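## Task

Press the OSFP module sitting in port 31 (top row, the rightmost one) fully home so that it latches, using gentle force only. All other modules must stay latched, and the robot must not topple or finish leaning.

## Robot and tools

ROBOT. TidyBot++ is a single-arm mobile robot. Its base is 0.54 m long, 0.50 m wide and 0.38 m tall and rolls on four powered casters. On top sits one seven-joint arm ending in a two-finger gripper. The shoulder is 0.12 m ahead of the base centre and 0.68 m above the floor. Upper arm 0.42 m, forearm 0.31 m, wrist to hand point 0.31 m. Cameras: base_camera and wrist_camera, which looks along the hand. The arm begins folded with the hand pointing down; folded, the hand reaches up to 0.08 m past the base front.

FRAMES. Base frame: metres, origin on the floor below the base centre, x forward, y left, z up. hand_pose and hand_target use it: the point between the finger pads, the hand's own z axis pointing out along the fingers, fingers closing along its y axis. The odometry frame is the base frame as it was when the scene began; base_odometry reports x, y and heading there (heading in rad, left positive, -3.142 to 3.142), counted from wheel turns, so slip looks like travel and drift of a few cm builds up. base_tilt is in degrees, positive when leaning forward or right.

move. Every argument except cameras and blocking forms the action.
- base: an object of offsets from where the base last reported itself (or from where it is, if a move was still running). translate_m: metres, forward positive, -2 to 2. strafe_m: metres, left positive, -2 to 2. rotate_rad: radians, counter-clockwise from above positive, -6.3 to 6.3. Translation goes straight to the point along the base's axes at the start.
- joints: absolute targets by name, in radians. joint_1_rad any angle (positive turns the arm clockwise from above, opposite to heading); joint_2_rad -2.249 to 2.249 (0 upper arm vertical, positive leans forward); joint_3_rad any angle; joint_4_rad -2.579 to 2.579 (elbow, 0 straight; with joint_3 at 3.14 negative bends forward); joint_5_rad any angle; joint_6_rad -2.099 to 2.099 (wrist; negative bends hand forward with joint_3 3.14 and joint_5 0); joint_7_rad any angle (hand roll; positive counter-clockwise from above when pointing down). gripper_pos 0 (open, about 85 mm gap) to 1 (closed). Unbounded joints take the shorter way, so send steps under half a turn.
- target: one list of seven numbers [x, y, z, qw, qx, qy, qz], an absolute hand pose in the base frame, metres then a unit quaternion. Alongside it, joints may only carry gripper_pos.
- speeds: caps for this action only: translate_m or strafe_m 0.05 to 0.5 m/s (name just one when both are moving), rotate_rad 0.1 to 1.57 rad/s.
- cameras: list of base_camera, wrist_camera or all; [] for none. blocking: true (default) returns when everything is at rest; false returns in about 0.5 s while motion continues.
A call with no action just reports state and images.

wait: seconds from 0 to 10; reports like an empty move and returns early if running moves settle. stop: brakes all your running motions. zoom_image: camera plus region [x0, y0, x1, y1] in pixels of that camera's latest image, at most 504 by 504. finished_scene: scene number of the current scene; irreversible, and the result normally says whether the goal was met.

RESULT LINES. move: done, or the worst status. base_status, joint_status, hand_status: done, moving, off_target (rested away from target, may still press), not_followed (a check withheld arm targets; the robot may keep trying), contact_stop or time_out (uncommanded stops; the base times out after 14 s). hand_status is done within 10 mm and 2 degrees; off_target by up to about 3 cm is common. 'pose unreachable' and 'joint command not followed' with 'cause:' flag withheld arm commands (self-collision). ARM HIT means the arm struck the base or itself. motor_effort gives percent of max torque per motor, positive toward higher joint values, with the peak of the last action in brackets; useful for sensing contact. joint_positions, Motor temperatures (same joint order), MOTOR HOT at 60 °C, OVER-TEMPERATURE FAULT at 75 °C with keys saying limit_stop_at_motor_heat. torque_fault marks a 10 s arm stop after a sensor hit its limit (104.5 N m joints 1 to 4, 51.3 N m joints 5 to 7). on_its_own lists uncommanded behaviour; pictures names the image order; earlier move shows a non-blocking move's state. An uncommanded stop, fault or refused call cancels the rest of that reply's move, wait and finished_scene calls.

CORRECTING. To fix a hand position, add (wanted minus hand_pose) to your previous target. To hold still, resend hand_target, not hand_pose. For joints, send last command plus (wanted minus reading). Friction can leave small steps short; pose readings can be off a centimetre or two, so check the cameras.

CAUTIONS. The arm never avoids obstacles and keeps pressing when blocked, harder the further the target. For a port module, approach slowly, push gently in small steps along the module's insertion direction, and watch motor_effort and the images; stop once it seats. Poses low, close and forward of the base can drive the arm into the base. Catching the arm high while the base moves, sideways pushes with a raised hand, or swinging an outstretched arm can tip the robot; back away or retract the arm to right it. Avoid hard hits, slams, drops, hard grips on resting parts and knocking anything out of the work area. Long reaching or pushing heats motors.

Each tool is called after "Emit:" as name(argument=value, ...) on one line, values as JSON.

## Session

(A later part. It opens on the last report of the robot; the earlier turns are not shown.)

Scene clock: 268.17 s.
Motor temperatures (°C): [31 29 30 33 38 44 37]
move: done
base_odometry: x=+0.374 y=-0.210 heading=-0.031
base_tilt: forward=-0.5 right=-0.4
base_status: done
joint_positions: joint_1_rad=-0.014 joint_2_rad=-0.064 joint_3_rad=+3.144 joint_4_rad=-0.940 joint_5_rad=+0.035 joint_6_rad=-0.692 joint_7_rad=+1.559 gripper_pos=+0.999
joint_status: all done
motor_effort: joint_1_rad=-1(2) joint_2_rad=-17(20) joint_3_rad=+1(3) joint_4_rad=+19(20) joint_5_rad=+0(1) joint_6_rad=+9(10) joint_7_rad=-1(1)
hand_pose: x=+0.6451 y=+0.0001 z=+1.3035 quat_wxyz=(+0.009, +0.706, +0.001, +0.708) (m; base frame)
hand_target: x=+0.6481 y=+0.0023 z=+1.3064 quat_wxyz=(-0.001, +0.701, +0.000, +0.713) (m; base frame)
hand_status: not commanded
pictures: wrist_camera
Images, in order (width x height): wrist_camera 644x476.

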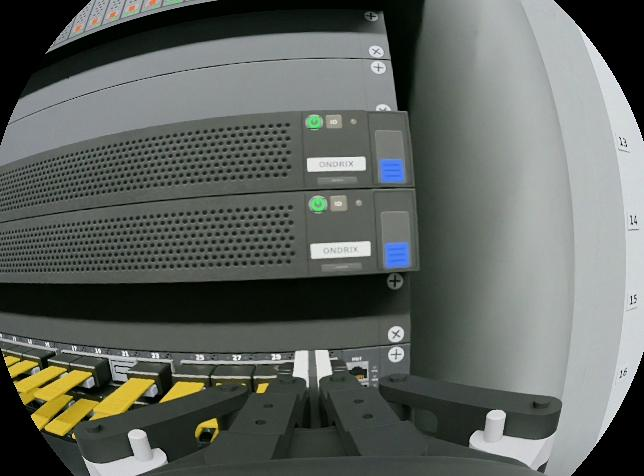

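Emit:
move(joints={"joint_1_rad": 0.0, "joint_2_rad": -0.076, "joint_3_rad": 3.14, "joint_4_rad": -0.998, "joint_5_rad": 0.0, "joint_6_rad": -0.615, "joint_7_rad": 1.57, "gripper_pos": 1.0}, cameras=["wrist_camera"])

Emit:
zoom_image(camera="wrist_camera", region=[190, 290, 390, 400])

Scene clock: 270.03 s.
Motor temperatures (°C): [31 29 30 33 38 44 37]
move: done
base_odometry: x=+0.374 y=-0.210 heading=-0.031
base_tilt: forward=-0.5 right=-0.4
base_status: not commanded
joint_positions: joint_1_rad=-0.014 joint_2_rad=-0.075 joint_3_rad=+3.144 joint_4_rad=-0.989 joint_5_rad=+0.035 joint_6_rad=-0.648 joint_7_rad=+1.559 gripper_pos=+0.999
joint_status: all done
motor_effort: joint_1_rad=-1(1) joint_2_rad=-16(17) joint_3_rad=+1(2) joint_4_rad=+18(19) joint_5_rad=+0(1) joint_6_rad=+8(10) joint_7_rad=-1(2)
hand_pose: x=+0.6479 y=+0.0005 z=+1.2960 quat_wxyz=(+0.009, +0.704, +0.002, +0.710) (m; base frame)
hand_target: x=+0.6486 y=+0.0023 z=+1.3018 quat_wxyz=(-0.001, +0.695, +0.000, +0.719) (m; base frame)
hand_status: not commanded
pictures: wrist_camera
Images, in order (width x height): wrist_camera 644x476.

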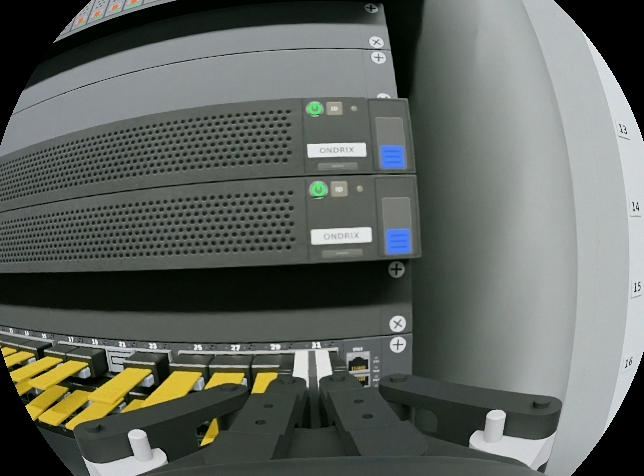

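Scaled by 2.520.

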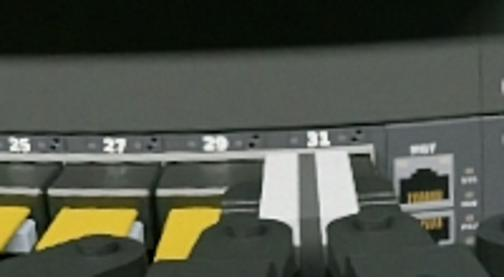

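Emit:
move(joints={"joint_1_rad": 0.0, "joint_2_rad": -0.092, "joint_3_rad": 3.14, "joint_4_rad": -1.056, "joint_5_rad": 0.0, "joint_6_rad": -0.58, "joint_7_rad": 1.57, "gripper_pos": 1.0}, cameras=["wrist_camera"])

Emit:
zoom_image(camera="wrist_camera", region=[190, 280, 390, 390])

Scene clock: 271.40 s.
Motor temperatures (°C): [31 29 30 33 38 44 37]
move: done
base_odometry: x=+0.374 y=-0.210 heading=-0.031
base_tilt: forward=-0.5 right=-0.4
base_status: not commanded
joint_positions: joint_1_rad=-0.014 joint_2_rad=-0.094 joint_3_rad=+3.144 joint_4_rad=-1.037 joint_5_rad=+0.035 joint_6_rad=-0.605 joint_7_rad=+1.559 gripper_pos=+0.999
joint_status: all done
motor_effort: joint_1_rad=-1(2) joint_2_rad=-14(17) joint_3_rad=+1(1) joint_4_rad=+17(19) joint_5_rad=+0(1) joint_6_rad=+7(8) joint_7_rad=-1(2)
hand_pose: x=+0.6451 y=+0.0008 z=+1.2923 quat_wxyz=(+0.009, +0.699, +0.003, +0.715) (m; base frame)
hand_target: x=+0.6498 y=+0.0023 z=+1.2884 quat_wxyz=(-0.001, +0.698, +0.000, +0.717) (m; base frame)
hand_status: not commanded
pictures: wrist_camera
Images, in order (width x height): wrist_camera 644x476.

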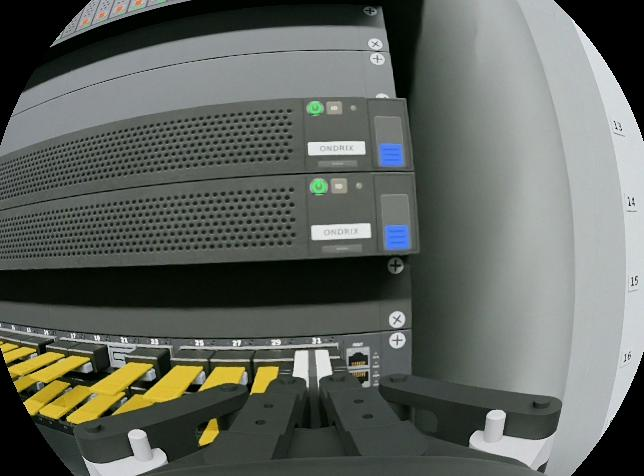

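Scaled by 2.520.

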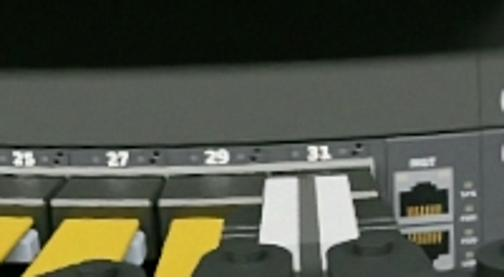

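Emit:
zoom_image(camera="wrist_camera", region=[250, 335, 350, 385])

Scaled by 5.040.

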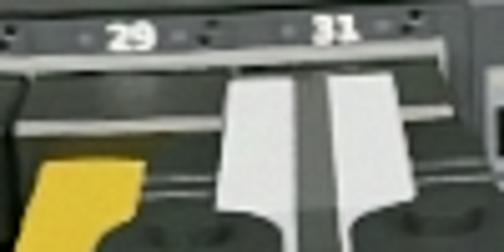

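Emit:
move(joints={"joint_1_rad": 0.0, "joint_2_rad": -0.1, "joint_3_rad": 3.14, "joint_4_rad": -1.086, "joint_5_rad": 0.0, "joint_6_rad": -0.58, "joint_7_rad": 1.57, "gripper_pos": 1.0}, cameras=["wrist_camera"])

Emit:
zoom_image(camera="wrist_camera", region=[240, 320, 360, 400])

Scene clock: 273.27 s.
Motor temperatures (°C): [31 29 30 33 38 44 37]
move: done
base_odometry: x=+0.374 y=-0.210 heading=-0.031
base_tilt: forward=-0.5 right=-0.3
base_status: not commanded
joint_positions: joint_1_rad=-0.014 joint_2_rad=-0.108 joint_3_rad=+3.144 joint_4_rad=-1.063 joint_5_rad=+0.035 joint_6_rad=-0.599 joint_7_rad=+1.559 gripper_pos=+0.999
joint_status: all done
motor_effort: joint_1_rad=-1(1) joint_2_rad=-13(15) joint_3_rad=+1(1) joint_4_rad=+17(18) joint_5_rad=+0(1) joint_6_rad=+7(7) joint_7_rad=-1(2)
hand_pose: x=+0.6414 y=+0.0008 z=+1.2871 quat_wxyz=(+0.009, +0.701, +0.003, +0.713) (m; base frame)
hand_target: x=+0.6504 y=+0.0023 z=+1.2755 quat_wxyz=(-0.001, +0.705, +0.000, +0.709) (m; base frame)
hand_status: not commanded
pictures: wrist_camera
Images, in order (width x height): wrist_camera 644x476.

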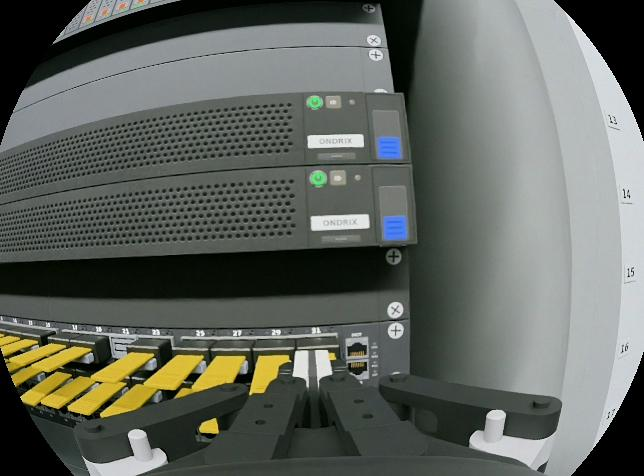

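Scaled by 4.200.

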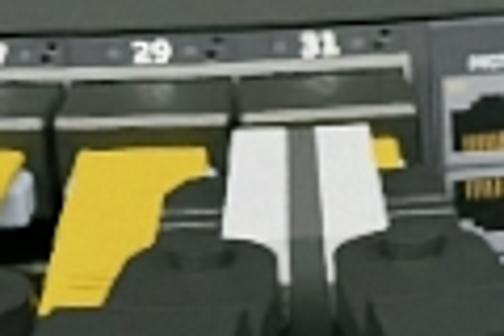

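Emit:
zoom_image(camera="wrist_camera", region=[250, 335, 345, 365])

Emit:
zoom_image(camera="wrist_camera", region=[205, 335, 300, 365])

Scaled by 5.305.

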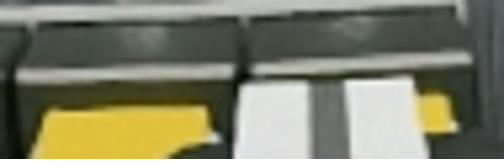

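Scaled by 5.305.

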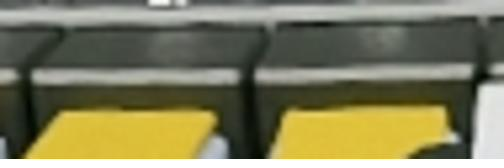

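Emit:
zoom_image(camera="wrist_camera", region=[284, 340, 308, 356])

Emit:
zoom_image(camera="wrist_camera", region=[240, 340, 264, 356])

Emit:
zoom_image(camera="wrist_camera", region=[199, 340, 223, 356])

Scaled by 21.000.

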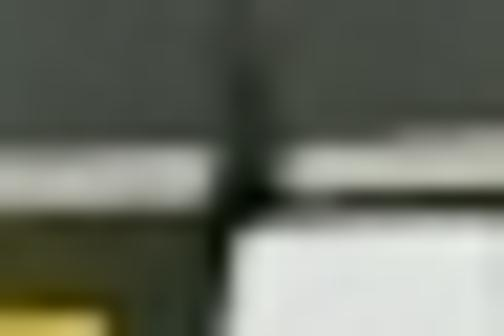

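Scaled by 21.000.

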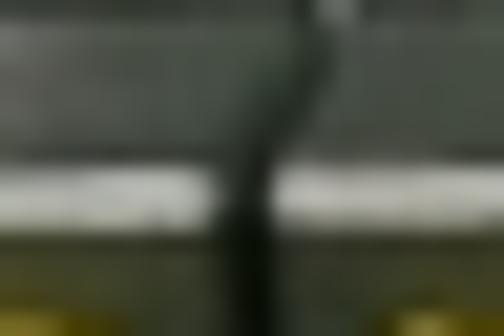

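Scaled by 21.000.

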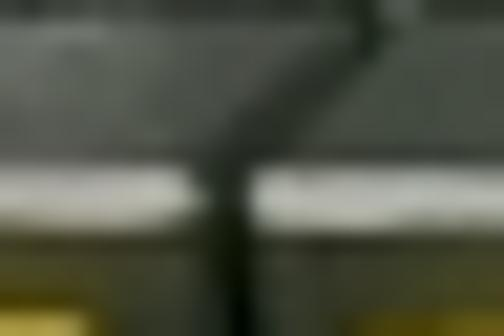

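Emit:
move(base={"translate_m": 0.015}, speeds={"translate_m": 0.05}, cameras=["wrist_camera"])

Emit:
zoom_image(camera="wrist_camera", region=[240, 320, 360, 400])

Scene clock: 277.63 s.
Motor temperatures (°C): [31 29 30 33 38 44 37]
move: done
base_odometry: x=+0.389 y=-0.210 heading=-0.031
base_tilt: forward=-0.6 right=-0.4
base_status: done
joint_positions: joint_1_rad=-0.014 joint_2_rad=-0.117 joint_3_rad=+3.144 joint_4_rad=-1.063 joint_5_rad=+0.035 joint_6_rad=-0.597 joint_7_rad=+1.559 gripper_pos=+0.999
joint_status: not commanded
motor_effort: joint_1_rad=-1(2) joint_2_rad=-13(14) joint_3_rad=+1(2) joint_4_rad=+17(17) joint_5_rad=+0(0) joint_6_rad=+6(7) joint_7_rad=-1(1)
hand_pose: x=+0.6359 y=+0.0007 z=+1.2922 quat_wxyz=(+0.009, +0.697, +0.003, +0.717) (m; base frame)
hand_target: x=+0.6504 y=+0.0023 z=+1.2755 quat_wxyz=(-0.001, +0.705, +0.000, +0.709) (m; base frame)
hand_status: not commanded
pictures: wrist_camera
Images, in order (width x height): wrist_camera 644x476.

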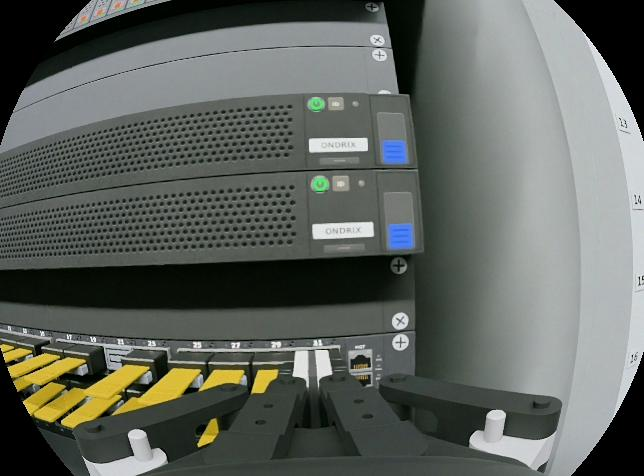

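Scaled by 4.200.

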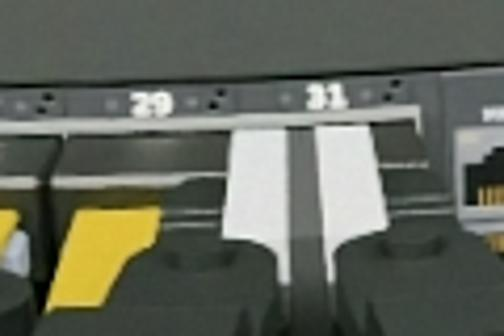

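Emit:
move(base={"translate_m": 0.012}, speeds={"translate_m": 0.05}, cameras=["wrist_camera"])

Emit:
zoom_image(camera="wrist_camera", region=[240, 320, 360, 400])

Scene clock: 279.40 s.
Motor temperatures (°C): [31 29 30 33 38 44 37]
move: done
base_odometry: x=+0.401 y=-0.211 heading=-0.031
base_tilt: forward=-0.5 right=-0.4
base_status: done
joint_positions: joint_1_rad=-0.014 joint_2_rad=-0.122 joint_3_rad=+3.144 joint_4_rad=-1.064 joint_5_rad=+0.035 joint_6_rad=-0.595 joint_7_rad=+1.559 gripper_pos=+0.999
joint_status: not commanded
motor_effort: joint_1_rad=-1(1) joint_2_rad=-11(13) joint_3_rad=+1(1) joint_4_rad=+16(17) joint_5_rad=+0(0) joint_6_rad=+6(7) joint_7_rad=-2(2)
hand_pose: x=+0.6329 y=+0.0007 z=+1.2954 quat_wxyz=(+0.009, +0.695, +0.003, +0.719) (m; base frame)
hand_target: x=+0.6504 y=+0.0023 z=+1.2755 quat_wxyz=(-0.001, +0.705, +0.000, +0.709) (m; base frame)
hand_status: not commanded
pictures: wrist_camera
Images, in order (width x height): wrist_camera 644x476.

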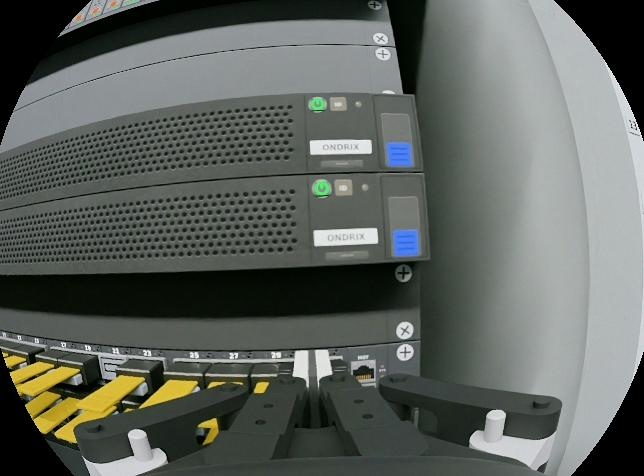

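Scaled by 4.200.

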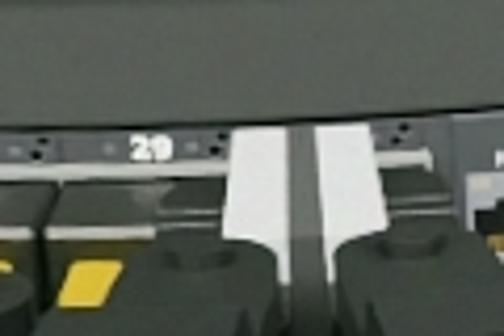

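Emit:
move(base={"translate_m": 0.005}, speeds={"translate_m": 0.05}, cameras=[])

Emit:
move(base={"translate_m": 0.004}, speeds={"translate_m": 0.05}, cameras=["wrist_camera"])

Emit:
zoom_image(camera="wrist_camera", region=[240, 320, 360, 400])

Scene clock: 280.73 s.
Motor temperatures (°C): [31 29 30 33 38 44 37]
move: done
base_odometry: x=+0.406 y=-0.211 heading=-0.030
base_tilt: forward=-0.6 right=-0.4
base_status: done
joint_positions: joint_1_rad=-0.014 joint_2_rad=-0.126 joint_3_rad=+3.144 joint_4_rad=-1.065 joint_5_rad=+0.035 joint_6_rad=-0.595 joint_7_rad=+1.559 gripper_pos=+0.999
joint_status: not commanded
motor_effort: joint_1_rad=-2(2) joint_2_rad=-10(12) joint_3_rad=+0(1) joint_4_rad=+16(18) joint_5_rad=-1(1) joint_6_rad=+7(8) joint_7_rad=-1(1)
hand_pose: x=+0.6307 y=+0.0006 z=+1.2966 quat_wxyz=(+0.009, +0.694, +0.003, +0.720) (m; base frame)
hand_target: x=+0.6504 y=+0.0023 z=+1.2755 quat_wxyz=(-0.001, +0.705, +0.000, +0.709) (m; base frame)
hand_status: not commanded
pictures: none
No camera images: "cameras" was empty.

Scene clock: 281.57 s.
Motor temperatures (°C): [31 29 30 33 38 44 37]
move: done
base_odometry: x=+0.410 y=-0.211 heading=-0.030
base_tilt: forward=-0.5 right=-0.4
base_status: done
joint_positions: joint_1_rad=-0.013 joint_2_rad=-0.132 joint_3_rad=+3.144 joint_4_rad=-1.069 joint_5_rad=+0.035 joint_6_rad=-0.595 joint_7_rad=+1.559 gripper_pos=+0.999
joint_status: not commanded
motor_effort: joint_1_rad=-3(4) joint_2_rad=-7(12) joint_3_rad=-1(2) joint_4_rad=+17(19) joint_5_rad=-1(1) joint_6_rad=+9(9) joint_7_rad=-1(1)
hand_pose: x=+0.6280 y=+0.0004 z=+1.2972 quat_wxyz=(+0.009, +0.693, +0.002, +0.721) (m; base frame)
hand_target: x=+0.6504 y=+0.0023 z=+1.2755 quat_wxyz=(-0.001, +0.705, +0.000, +0.709) (m; base frame)
hand_status: not commanded
pictures: wrist_camera
Images, in order (width x height): wrist_camera 644x476.

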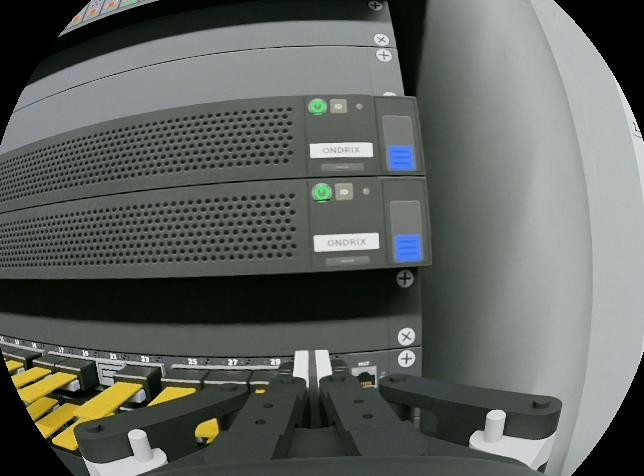

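Scaled by 4.200.

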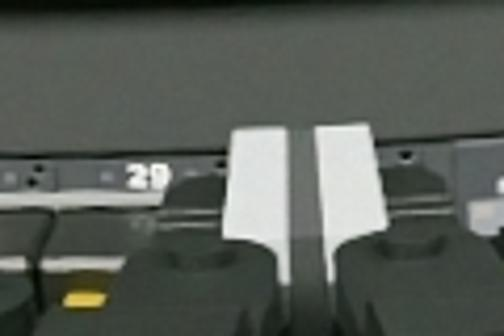

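Emit:
move(joints={"joint_1_rad": 0.0, "joint_2_rad": -0.082, "joint_3_rad": 3.14, "joint_4_rad": -1.09, "joint_5_rad": 0.0, "joint_6_rad": -0.58, "joint_7_rad": 1.57, "gripper_pos": 1.0}, cameras=["wrist_camera"])

Emit:
zoom_image(camera="wrist_camera", region=[240, 320, 360, 400])

Scene clock: 284.23 s.
Motor temperatures (°C): [31 29 30 33 38 44 37]
move: off_target
base_odometry: x=+0.410 y=-0.211 heading=-0.030
base_tilt: forward=-0.5 right=-0.4
base_status: not commanded
joint_positions: joint_1_rad=-0.013 joint_2_rad=-0.133 joint_3_rad=+3.144 joint_4_rad=-1.070 joint_5_rad=+0.035 joint_6_rad=-0.595 joint_7_rad=+1.559 gripper_pos=+0.999
joint_status: joint_2_rad off_target (ended at -0.133, target -0.082); the others done
motor_effort: joint_1_rad=-3(4) joint_2_rad=-6(10) joint_3_rad=-1(2) joint_4_rad=+16(18) joint_5_rad=-1(2) joint_6_rad=+8(9) joint_7_rad=-1(2)
hand_pose: x=+0.6278 y=+0.0004 z=+1.2970 quat_wxyz=(+0.009, +0.693, +0.002, +0.721) (m; base frame)
hand_target: x=+0.6616 y=+0.0023 z=+1.2635 quat_wxyz=(-0.001, +0.713, +0.000, +0.701) (m; base frame)
hand_status: not commanded
pictures: wrist_camera
Images, in order (width x height): wrist_camera 644x476.

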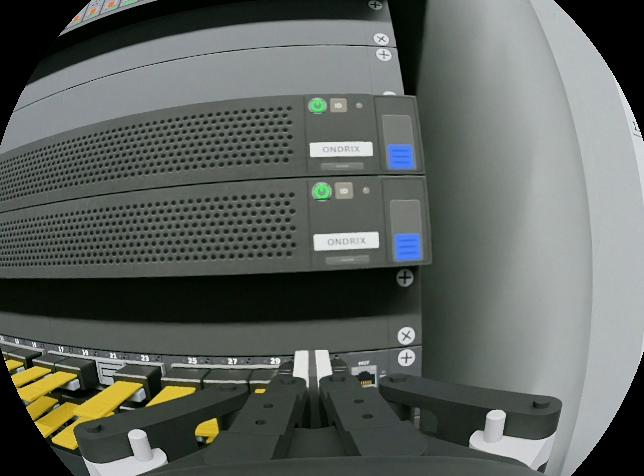

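Scaled by 4.200.

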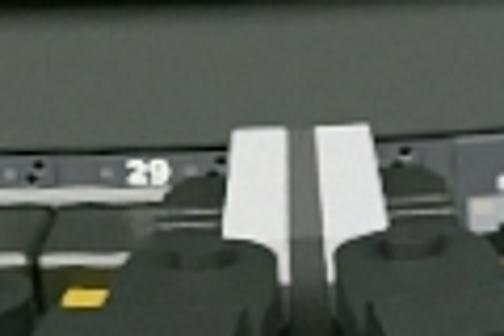

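Emit:
move()

Scene clock: 286.07 s.
Motor temperatures (°C): [31 29 30 33 38 44 37]
base_odometry: x=+0.410 y=-0.211 heading=-0.030
base_tilt: forward=-0.6 right=-0.3
base_status: not commanded
joint_positions: joint_1_rad=-0.013 joint_2_rad=-0.132 joint_3_rad=+3.144 joint_4_rad=-1.070 joint_5_rad=+0.035 joint_6_rad=-0.595 joint_7_rad=+1.559 gripper_pos=+0.999
joint_status: joint_2_rad off_target (ended at -0.133, target -0.082); the others done
motor_effort: joint_1_rad=-3(4) joint_2_rad=-5(10) joint_3_rad=-1(2) joint_4_rad=+16(18) joint_5_rad=-1(2) joint_6_rad=+8(9) joint_7_rad=-1(2)
hand_pose: x=+0.6280 y=+0.0004 z=+1.2969 quat_wxyz=(+0.009, +0.693, +0.002, +0.721) (m; base frame)
hand_target: x=+0.6616 y=+0.0023 z=+1.2635 quat_wxyz=(-0.001, +0.713, +0.000, +0.701) (m; base frame)
hand_status: not commanded
pictures: base_camera, wrist_camera
Images, in order (width x height): base_camera 644x364, wrist_camera 644x476.

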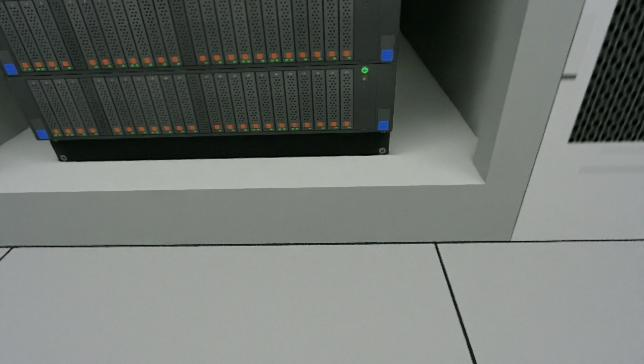

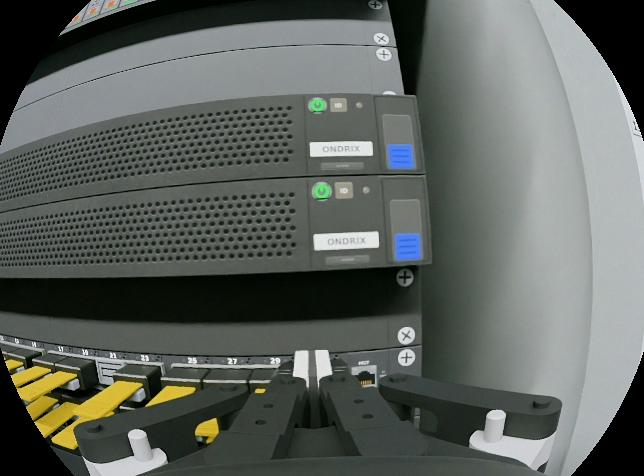

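Emit:
zoom_image(camera="wrist_camera", region=[240, 340, 400, 440])

Scaled by 3.150.

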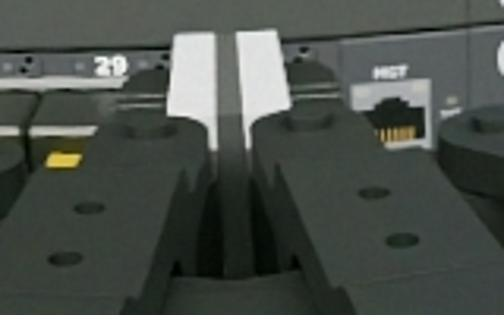

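Emit:
move(joints={"joint_2_rad": -0.065, "joint_4_rad": -1.095}, cameras=["wrist_camera"])

Emit:
wait(seconds=0.5, cameras=[])

Scene clock: 288.47 s.
Motor temperatures (°C): [31 29 30 33 38 44 37]
move: off_target
base_odometry: x=+0.410 y=-0.211 heading=-0.030
base_tilt: forward=-0.5 right=-0.4
base_status: not commanded
joint_positions: joint_1_rad=-0.013 joint_2_rad=-0.132 joint_3_rad=+3.144 joint_4_rad=-1.070 joint_5_rad=+0.035 joint_6_rad=-0.595 joint_7_rad=+1.559 gripper_pos=+0.999
joint_status: joint_2_rad off_target (ended at -0.132, target -0.065); the others done
motor_effort: joint_1_rad=-3(3) joint_2_rad=-1(6) joint_3_rad=-1(2) joint_4_rad=+15(16) joint_5_rad=-1(1) joint_6_rad=+7(8) joint_7_rad=-1(1)
hand_pose: x=+0.6284 y=+0.0004 z=+1.2966 quat_wxyz=(+0.009, +0.694, +0.002, +0.720) (m; base frame)
hand_target: x=+0.6722 y=+0.0023 z=+1.2513 quat_wxyz=(-0.001, +0.721, +0.000, +0.693) (m; base frame)
hand_status: not commanded
pictures: wrist_camera
Images, in order (width x height): wrist_camera 644x476.

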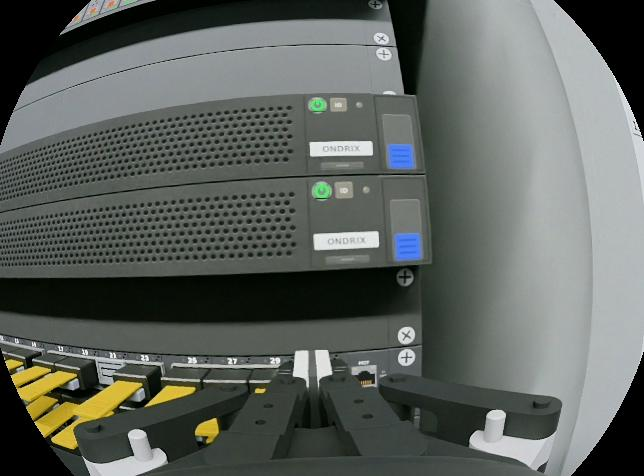

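Scene clock: 288.97 s.
Motor temperatures (°C): [31 29 30 33 38 44 37]
base_odometry: x=+0.410 y=-0.211 heading=-0.030
base_tilt: forward=-0.6 right=-0.3
base_status: not commanded
joint_positions: joint_1_rad=-0.013 joint_2_rad=-0.132 joint_3_rad=+3.144 joint_4_rad=-1.070 joint_5_rad=+0.035 joint_6_rad=-0.595 joint_7_rad=+1.559 gripper_pos=+0.999
joint_status: joint_2_rad off_target (ended at -0.132, target -0.065); the others done
motor_effort: joint_1_rad=-3(3) joint_2_rad=-2(6) joint_3_rad=-1(2) joint_4_rad=+14(16) joint_5_rad=-1(1) joint_6_rad=+7(8) joint_7_rad=-1(1)
hand_pose: x=+0.6284 y=+0.0004 z=+1.2965 quat_wxyz=(+0.009, +0.694, +0.002, +0.720) (m; base frame)
hand_target: x=+0.6722 y=+0.0023 z=+1.2513 quat_wxyz=(-0.001, +0.721, +0.000, +0.693) (m; base frame)
hand_status: not commanded
wait: 0.50 s; at rest by 0.27 s
pictures: none
No camera images: "cameras" was empty.

Emit:
move(joints={"joint_2_rad": -0.048, "joint_4_rad": -1.100}, cameras=["wrist_camera"])

Emit:
wait(seconds=0.5, cameras=[])

Scene clock: 290.40 s.
Motor temperatures (°C): [31 29 30 33 38 44 37]
move: off_target
base_odometry: x=+0.410 y=-0.211 heading=-0.030
base_tilt: forward=-0.5 right=-0.4
base_status: not commanded
joint_positions: joint_1_rad=-0.013 joint_2_rad=-0.131 joint_3_rad=+3.144 joint_4_rad=-1.070 joint_5_rad=+0.035 joint_6_rad=-0.594 joint_7_rad=+1.559 gripper_pos=+0.999
joint_status: joint_2_rad off_target (ended at -0.131, target -0.048); the others done
motor_effort: joint_1_rad=-3(4) joint_2_rad=+1(3) joint_3_rad=-1(2) joint_4_rad=+13(14) joint_5_rad=-2(2) joint_6_rad=+6(7) joint_7_rad=-1(1)
hand_pose: x=+0.6290 y=+0.0004 z=+1.2962 quat_wxyz=(+0.009, +0.694, +0.002, +0.720) (m; base frame)
hand_target: x=+0.6825 y=+0.0023 z=+1.2389 quat_wxyz=(-0.001, +0.728, +0.000, +0.685) (m; base frame)
hand_status: not commanded
pictures: wrist_camera
Images, in order (width x height): wrist_camera 644x476.

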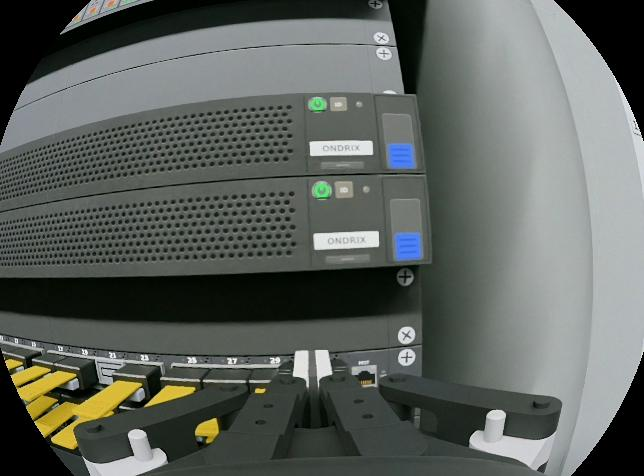

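Scene clock: 290.90 s.
Motor temperatures (°C): [31 29 30 33 38 44 37]
base_odometry: x=+0.410 y=-0.211 heading=-0.030
base_tilt: forward=-0.6 right=-0.4
base_status: not commanded
joint_positions: joint_1_rad=-0.013 joint_2_rad=-0.131 joint_3_rad=+3.144 joint_4_rad=-1.070 joint_5_rad=+0.035 joint_6_rad=-0.594 joint_7_rad=+1.559 gripper_pos=+0.999
joint_status: joint_2_rad off_target (ended at -0.131, target -0.048); the others done
motor_effort: joint_1_rad=-3(4) joint_2_rad=+0(3) joint_3_rad=-2(2) joint_4_rad=+13(14) joint_5_rad=-1(2) joint_6_rad=+6(7) joint_7_rad=-1(1)
hand_pose: x=+0.6290 y=+0.0004 z=+1.2962 quat_wxyz=(+0.009, +0.694, +0.002, +0.720) (m; base frame)
hand_target: x=+0.6825 y=+0.0023 z=+1.2389 quat_wxyz=(-0.001, +0.728, +0.000, +0.685) (m; base frame)
hand_status: not commanded
wait: 0.50 s; at rest by 0.27 s
pictures: none
No camera images: "cameras" was empty.

Emit:
zoom_image(camera="wrist_camera", region=[260, 340, 360, 410])

Scaled by 5.040.

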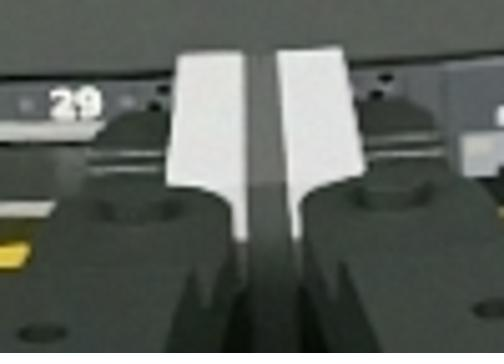

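Emit:
move(joints={"joint_2_rad": -0.028, "joint_4_rad": -1.106}, cameras=["wrist_camera"])

Emit:
wait(seconds=0.5, cameras=[])

Scene clock: 294.57 s.
Motor temperatures (°C): [31 29 30 33 38 44 37]
move: off_target
base_odometry: x=+0.410 y=-0.211 heading=-0.030
base_tilt: forward=-0.6 right=-0.4
base_status: not commanded
joint_positions: joint_1_rad=-0.013 joint_2_rad=-0.130 joint_3_rad=+3.144 joint_4_rad=-1.070 joint_5_rad=+0.035 joint_6_rad=-0.594 joint_7_rad=+1.559 gripper_pos=+0.999
joint_status: joint_2_rad off_target (ended at -0.130, target -0.028); the others done
motor_effort: joint_1_rad=-3(4) joint_2_rad=+4(5) joint_3_rad=-1(2) joint_4_rad=+11(13) joint_5_rad=-1(2) joint_6_rad=+6(6) joint_7_rad=-1(1)
hand_pose: x=+0.6296 y=+0.0004 z=+1.2958 quat_wxyz=(+0.009, +0.694, +0.002, +0.720) (m; base frame)
hand_target: x=+0.6943 y=+0.0023 z=+1.2240 quat_wxyz=(-0.001, +0.737, +0.000, +0.676) (m; base frame)
hand_status: not commanded
pictures: wrist_camera
Images, in order (width x height): wrist_camera 644x476.

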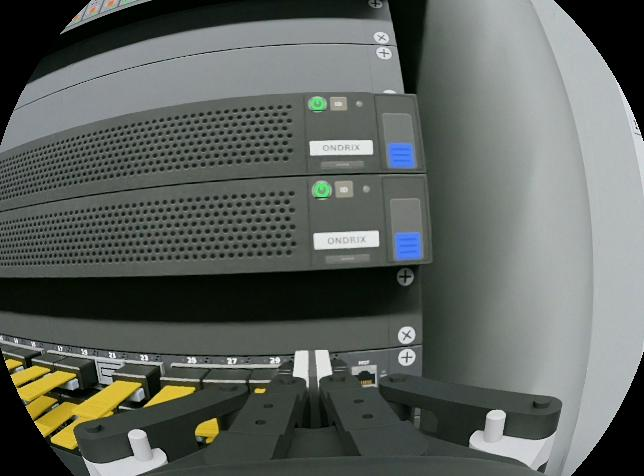

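Scene clock: 295.07 s.
Motor temperatures (°C): [31 29 30 33 38 44 37]
base_odometry: x=+0.410 y=-0.211 heading=-0.030
base_tilt: forward=-0.6 right=-0.4
base_status: not commanded
joint_positions: joint_1_rad=-0.013 joint_2_rad=-0.130 joint_3_rad=+3.144 joint_4_rad=-1.070 joint_5_rad=+0.035 joint_6_rad=-0.594 joint_7_rad=+1.559 gripper_pos=+0.999
joint_status: joint_2_rad off_target (ended at -0.130, target -0.028); the others done
motor_effort: joint_1_rad=-3(4) joint_2_rad=+4(5) joint_3_rad=-2(2) joint_4_rad=+12(13) joint_5_rad=-2(2) joint_6_rad=+6(6) joint_7_rad=-1(1)
hand_pose: x=+0.6296 y=+0.0004 z=+1.2958 quat_wxyz=(+0.009, +0.694, +0.002, +0.720) (m; base frame)
hand_target: x=+0.6943 y=+0.0023 z=+1.2240 quat_wxyz=(-0.001, +0.737, +0.000, +0.676) (m; base frame)
hand_status: not commanded
wait: 0.50 s; at rest by 0.27 s
pictures: none
No camera images: "cameras" was empty.

Emit:
zoom_image(camera="wrist_camera", region=[260, 340, 360, 410])

Emit:
zoom_image(camera="wrist_camera", region=[380, 260, 440, 380])

Emit:
zoom_image(camera="wrist_camera", region=[100, 330, 260, 410])

Scaled by 5.040.

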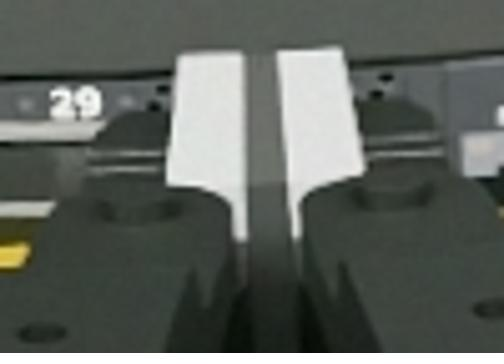

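Scaled by 4.200.

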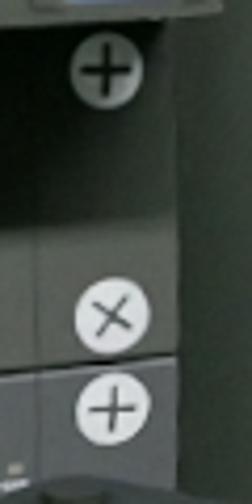

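Scaled by 3.150.

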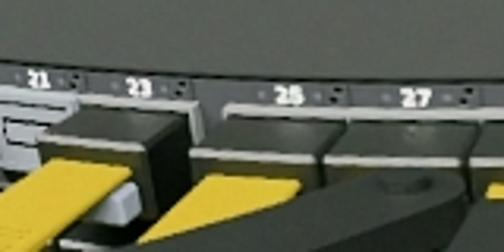

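Emit:
move(joints={"joint_2_rad": -0.10, "joint_4_rad": -1.085}, cameras=["wrist_camera"])

Emit:
wait(seconds=0.3, cameras=["wrist_camera"])

Emit:
zoom_image(camera="wrist_camera", region=[260, 340, 360, 410])

Emit:
zoom_image(camera="wrist_camera", region=[380, 260, 440, 380])

Emit:
zoom_image(camera="wrist_camera", region=[100, 330, 260, 410])

Scene clock: 299.90 s.
Motor temperatures (°C): [31 29 30 33 38 44 37]
move: done
base_odometry: x=+0.410 y=-0.211 heading=-0.030
base_tilt: forward=-0.5 right=-0.4
base_status: not commanded
joint_positions: joint_1_rad=-0.013 joint_2_rad=-0.132 joint_3_rad=+3.144 joint_4_rad=-1.070 joint_5_rad=+0.035 joint_6_rad=-0.594 joint_7_rad=+1.559 gripper_pos=+0.999
joint_status: all done
motor_effort: joint_1_rad=-3(4) joint_2_rad=-7(7) joint_3_rad=-2(2) joint_4_rad=+16(17) joint_5_rad=-1(2) joint_6_rad=+8(8) joint_7_rad=-1(2)
hand_pose: x=+0.6283 y=+0.0004 z=+1.2970 quat_wxyz=(+0.009, +0.693, +0.002, +0.721) (m; base frame)
hand_target: x=+0.6502 y=+0.0023 z=+1.2761 quat_wxyz=(-0.001, +0.705, +0.000, +0.709) (m; base frame)
hand_status: not commanded
pictures: wrist_camera
Images, in order (width x height): wrist_camera 644x476.

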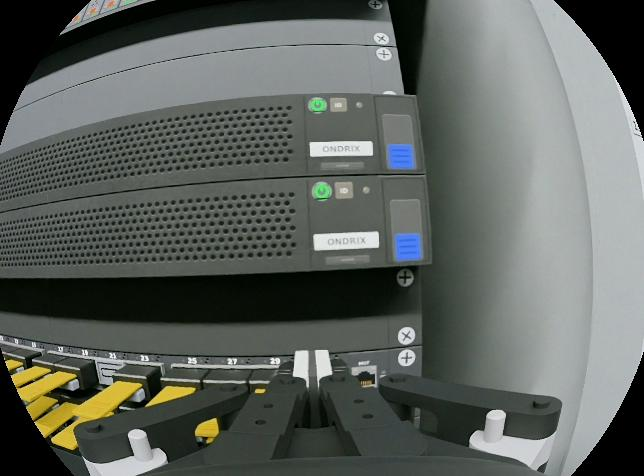

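Scene clock: 300.20 s.
Motor temperatures (°C): [31 29 30 33 38 44 37]
base_odometry: x=+0.410 y=-0.211 heading=-0.030
base_tilt: forward=-0.5 right=-0.4
base_status: not commanded
joint_positions: joint_1_rad=-0.013 joint_2_rad=-0.132 joint_3_rad=+3.144 joint_4_rad=-1.070 joint_5_rad=+0.035 joint_6_rad=-0.594 joint_7_rad=+1.559 gripper_pos=+0.999
joint_status: all done
motor_effort: joint_1_rad=-3(4) joint_2_rad=-7(7) joint_3_rad=-2(2) joint_4_rad=+16(17) joint_5_rad=-1(2) joint_6_rad=+8(8) joint_7_rad=-1(2)
hand_pose: x=+0.6283 y=+0.0004 z=+1.2970 quat_wxyz=(+0.009, +0.693, +0.002, +0.721) (m; base frame)
hand_target: x=+0.6502 y=+0.0023 z=+1.2761 quat_wxyz=(-0.001, +0.705, +0.000, +0.709) (m; base frame)
hand_status: not commanded
wait: 0.30 s; at rest by 0.27 s
pictures: wrist_camera
Images, in order (width x height): wrist_camera 644x476.

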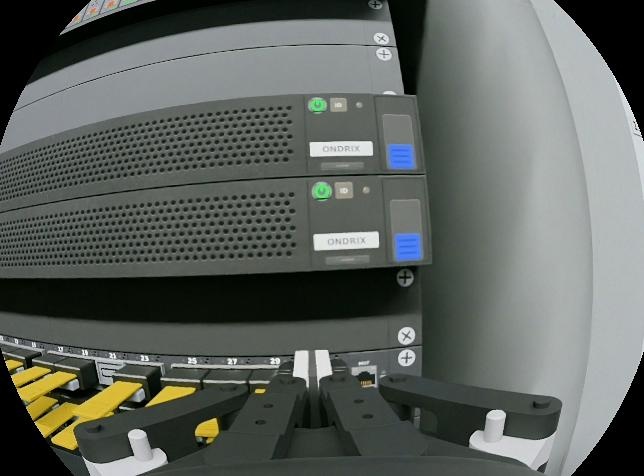

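Scaled by 5.040.

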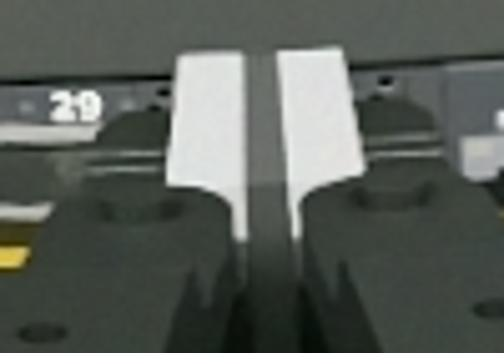

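Scaled by 4.200.

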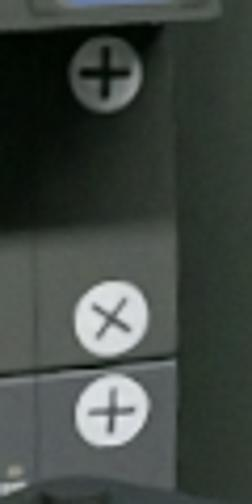

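Scaled by 3.150.

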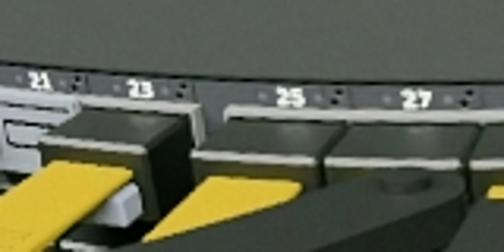

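Emit:
move(joints={"joint_2_rad": -0.020, "joint_4_rad": -1.108}, cameras=[])

Emit:
move(joints={"joint_2_rad": 0.0, "joint_4_rad": -1.114}, cameras=["wrist_camera"])

Scene clock: 314.43 s.
Motor temperatures (°C): [31 29 30 33 38 44 37]
move: off_target
base_odometry: x=+0.410 y=-0.211 heading=-0.030
base_tilt: forward=-0.6 right=-0.4
base_status: not commanded
joint_positions: joint_1_rad=-0.013 joint_2_rad=-0.130 joint_3_rad=+3.144 joint_4_rad=-1.070 joint_5_rad=+0.035 joint_6_rad=-0.594 joint_7_rad=+1.559 gripper_pos=+0.999
joint_status: joint_2_rad off_target (ended at -0.130, target -0.020); the others done
motor_effort: joint_1_rad=-4(4) joint_2_rad=+4(8) joint_3_rad=-2(2) joint_4_rad=+12(16) joint_5_rad=-1(2) joint_6_rad=+6(8) joint_7_rad=-1(1)
hand_pose: x=+0.6296 y=+0.0004 z=+1.2959 quat_wxyz=(+0.009, +0.694, +0.002, +0.720) (m; base frame)
hand_target: x=+0.6988 y=+0.0023 z=+1.2182 quat_wxyz=(-0.001, +0.741, +0.000, +0.672) (m; base frame)
hand_status: not commanded
pictures: none
No camera images: "cameras" was empty.

Scene clock: 315.03 s.
Motor temperatures (°C): [31 29 30 33 38 44 37]
move: off_target
base_odometry: x=+0.410 y=-0.211 heading=-0.030
base_tilt: forward=-0.6 right=-0.4
base_status: not commanded
joint_positions: joint_1_rad=-0.013 joint_2_rad=-0.117 joint_3_rad=+3.143 joint_4_rad=-1.066 joint_5_rad=+0.034 joint_6_rad=-0.578 joint_7_rad=+1.559 gripper_pos=+0.999
joint_status: joint_2_rad off_target (ended at -0.117, target +0.000); joint_4_rad off_target (ended at -1.066, target -1.114)
motor_effort: joint_1_rad=-1(4) joint_2_rad=+5(8) joint_3_rad=+1(2) joint_4_rad=+9(12) joint_5_rad=+0(2) joint_6_rad=+3(7) joint_7_rad=-1(1)
hand_pose: x=+0.6365 y=+0.0014 z=+1.2961 quat_wxyz=(+0.008, +0.692, +0.003, +0.722) (m; base frame)
hand_target: x=+0.7101 y=+0.0023 z=+1.2030 quat_wxyz=(-0.001, +0.749, +0.000, +0.662) (m; base frame)
hand_status: not commanded
pictures: wrist_camera
Images, in order (width x height): wrist_camera 644x476.

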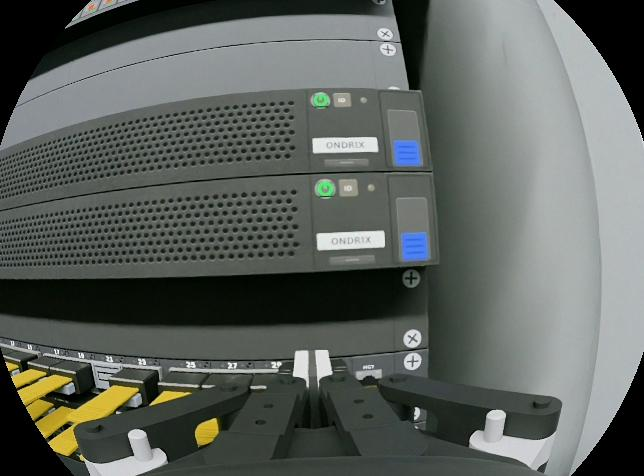

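Emit:
zoom_image(camera="wrist_camera", region=[260, 340, 360, 410])

Emit:
zoom_image(camera="wrist_camera", region=[380, 260, 440, 380])

Emit:
zoom_image(camera="wrist_camera", region=[100, 330, 260, 410])

Scaled by 5.040.

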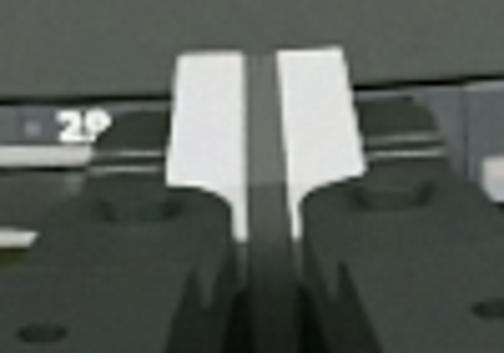

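Scaled by 4.200.

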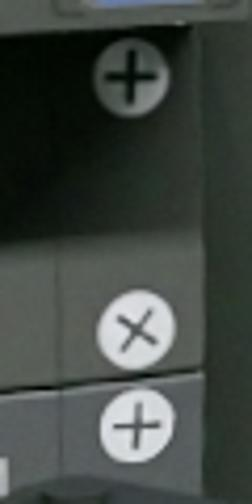

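Scaled by 3.150.

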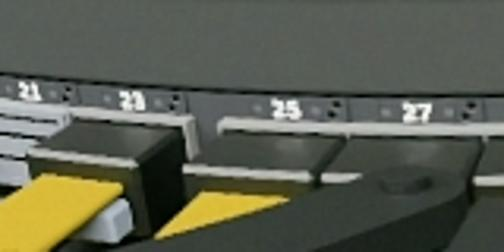

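Emit:
wait(seconds=0.2)

Emit:
zoom_image(camera="wrist_camera", region=[260, 340, 360, 410])

Emit:
zoom_image(camera="wrist_camera", region=[140, 340, 300, 440])

Scene clock: 317.07 s.
Motor temperatures (°C): [31 29 30 33 38 44 37]
base_odometry: x=+0.410 y=-0.211 heading=-0.030
base_tilt: forward=-0.6 right=-0.3
base_status: not commanded
joint_positions: joint_1_rad=-0.013 joint_2_rad=-0.117 joint_3_rad=+3.143 joint_4_rad=-1.066 joint_5_rad=+0.034 joint_6_rad=-0.578 joint_7_rad=+1.559 gripper_pos=+0.999
joint_status: joint_2_rad off_target (ended at -0.117, target +0.000); joint_4_rad off_target (ended at -1.066, target -1.114)
motor_effort: joint_1_rad=-1(4) joint_2_rad=+6(8) joint_3_rad=+1(2) joint_4_rad=+9(12) joint_5_rad=+0(2) joint_6_rad=+4(7) joint_7_rad=-1(1)
hand_pose: x=+0.6366 y=+0.0014 z=+1.2961 quat_wxyz=(+0.008, +0.692, +0.003, +0.722) (m; base frame)
hand_target: x=+0.7101 y=+0.0023 z=+1.2030 quat_wxyz=(-0.001, +0.749, +0.000, +0.662) (m; base frame)
hand_status: not commanded
wait: 0.20 s; at rest from the start
pictures: base_camera, wrist_camera
Images, in order (width x height): base_camera 644x364, wrist_camera 644x476.

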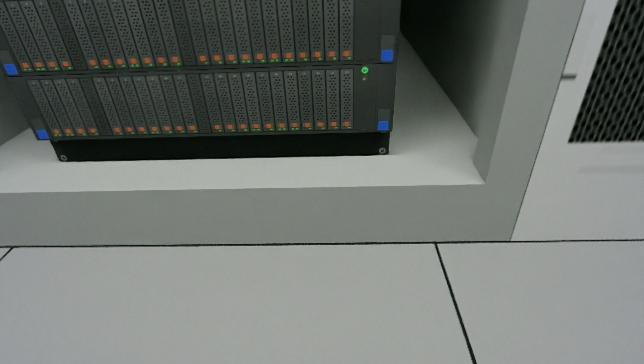

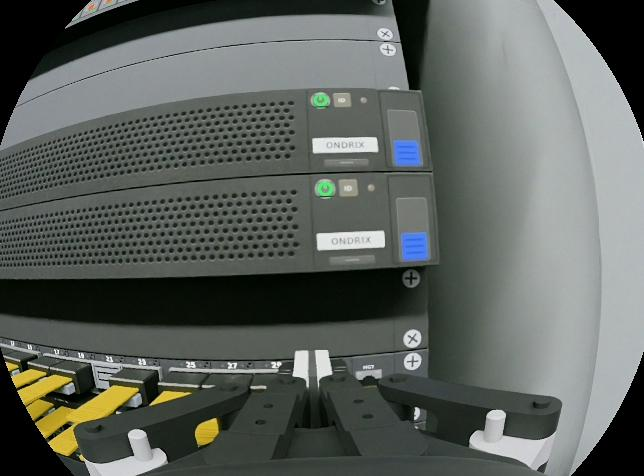

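Scaled by 5.040.

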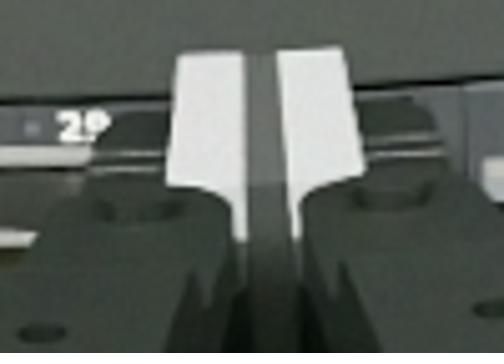

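Scaled by 3.150.

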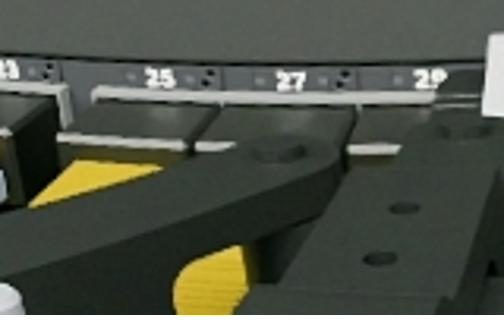

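Emit:
move(joints={"joint_2_rad": 0.017, "joint_4_rad": -1.120}, cameras=["wrist_camera"])

Scene clock: 333.80 s.
Motor temperatures (°C): [31 29 30 33 38 44 37]
move: off_target
base_odometry: x=+0.410 y=-0.211 heading=-0.030
base_tilt: forward=-0.6 right=-0.4
base_status: not commanded
joint_positions: joint_1_rad=-0.013 joint_2_rad=-0.116 joint_3_rad=+3.143 joint_4_rad=-1.066 joint_5_rad=+0.034 joint_6_rad=-0.578 joint_7_rad=+1.559 gripper_pos=+0.999
joint_status: joint_2_rad off_target (ended at -0.116, target +0.017); joint_4_rad off_target (ended at -1.066, target -1.120)
motor_effort: joint_1_rad=-1(1) joint_2_rad=+10(10) joint_3_rad=+1(2) joint_4_rad=+9(10) joint_5_rad=+0(0) joint_6_rad=+4(4) joint_7_rad=-1(1)
hand_pose: x=+0.6371 y=+0.0014 z=+1.2959 quat_wxyz=(+0.008, +0.692, +0.003, +0.722) (m; base frame)
hand_target: x=+0.7194 y=+0.0023 z=+1.1893 quat_wxyz=(-0.001, +0.757, +0.000, +0.654) (m; base frame)
hand_status: not commanded
pictures: wrist_camera
Images, in order (width x height): wrist_camera 644x476.

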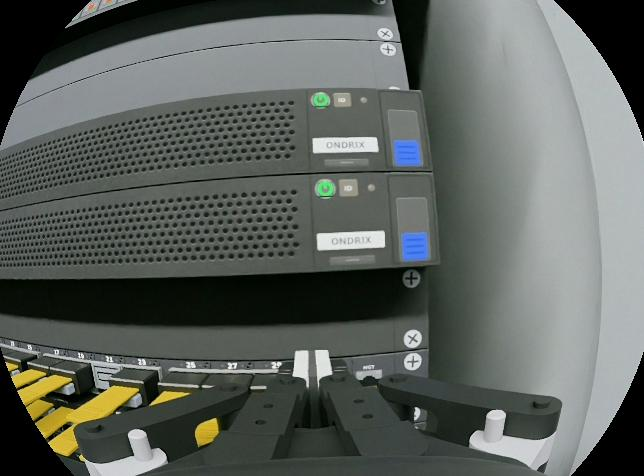

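Emit:
move(joints={"joint_2_rad": -0.125, "joint_4_rad": -1.045}, cameras=["wrist_camera"])

Scene clock: 335.97 s.
Motor temperatures (°C): [31 29 30 33 38 44 37]
move: done
base_odometry: x=+0.410 y=-0.211 heading=-0.030
base_tilt: forward=-0.5 right=-0.4
base_status: not commanded
joint_positions: joint_1_rad=-0.010 joint_2_rad=-0.125 joint_3_rad=+3.144 joint_4_rad=-1.060 joint_5_rad=+0.033 joint_6_rad=-0.578 joint_7_rad=+1.559 gripper_pos=+0.999
joint_status: all done
motor_effort: joint_1_rad=-2(4) joint_2_rad=-15(16) joint_3_rad=-1(2) joint_4_rad=+19(20) joint_5_rad=-1(1) joint_6_rad=+9(9) joint_7_rad=-1(1)
hand_pose: x=+0.6301 y=-0.0009 z=+1.3043 quat_wxyz=(+0.009, +0.686, +0.001, +0.728) (m; base frame)
hand_target: x=+0.6272 y=+0.0023 z=+1.3117 quat_wxyz=(-0.001, +0.682, +0.000, +0.732) (m; base frame)
hand_status: not commanded
pictures: wrist_camera
Images, in order (width x height): wrist_camera 644x476.

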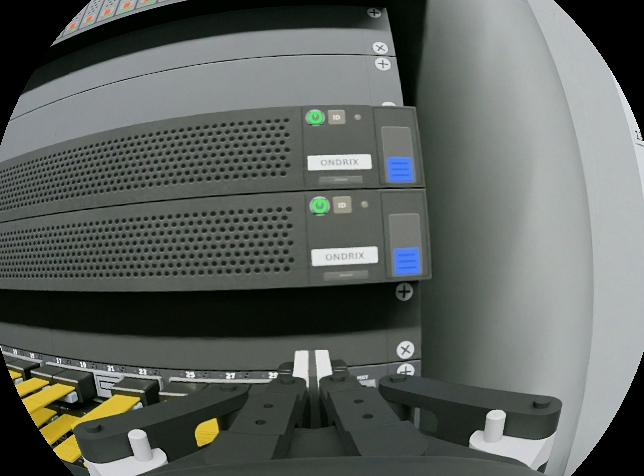

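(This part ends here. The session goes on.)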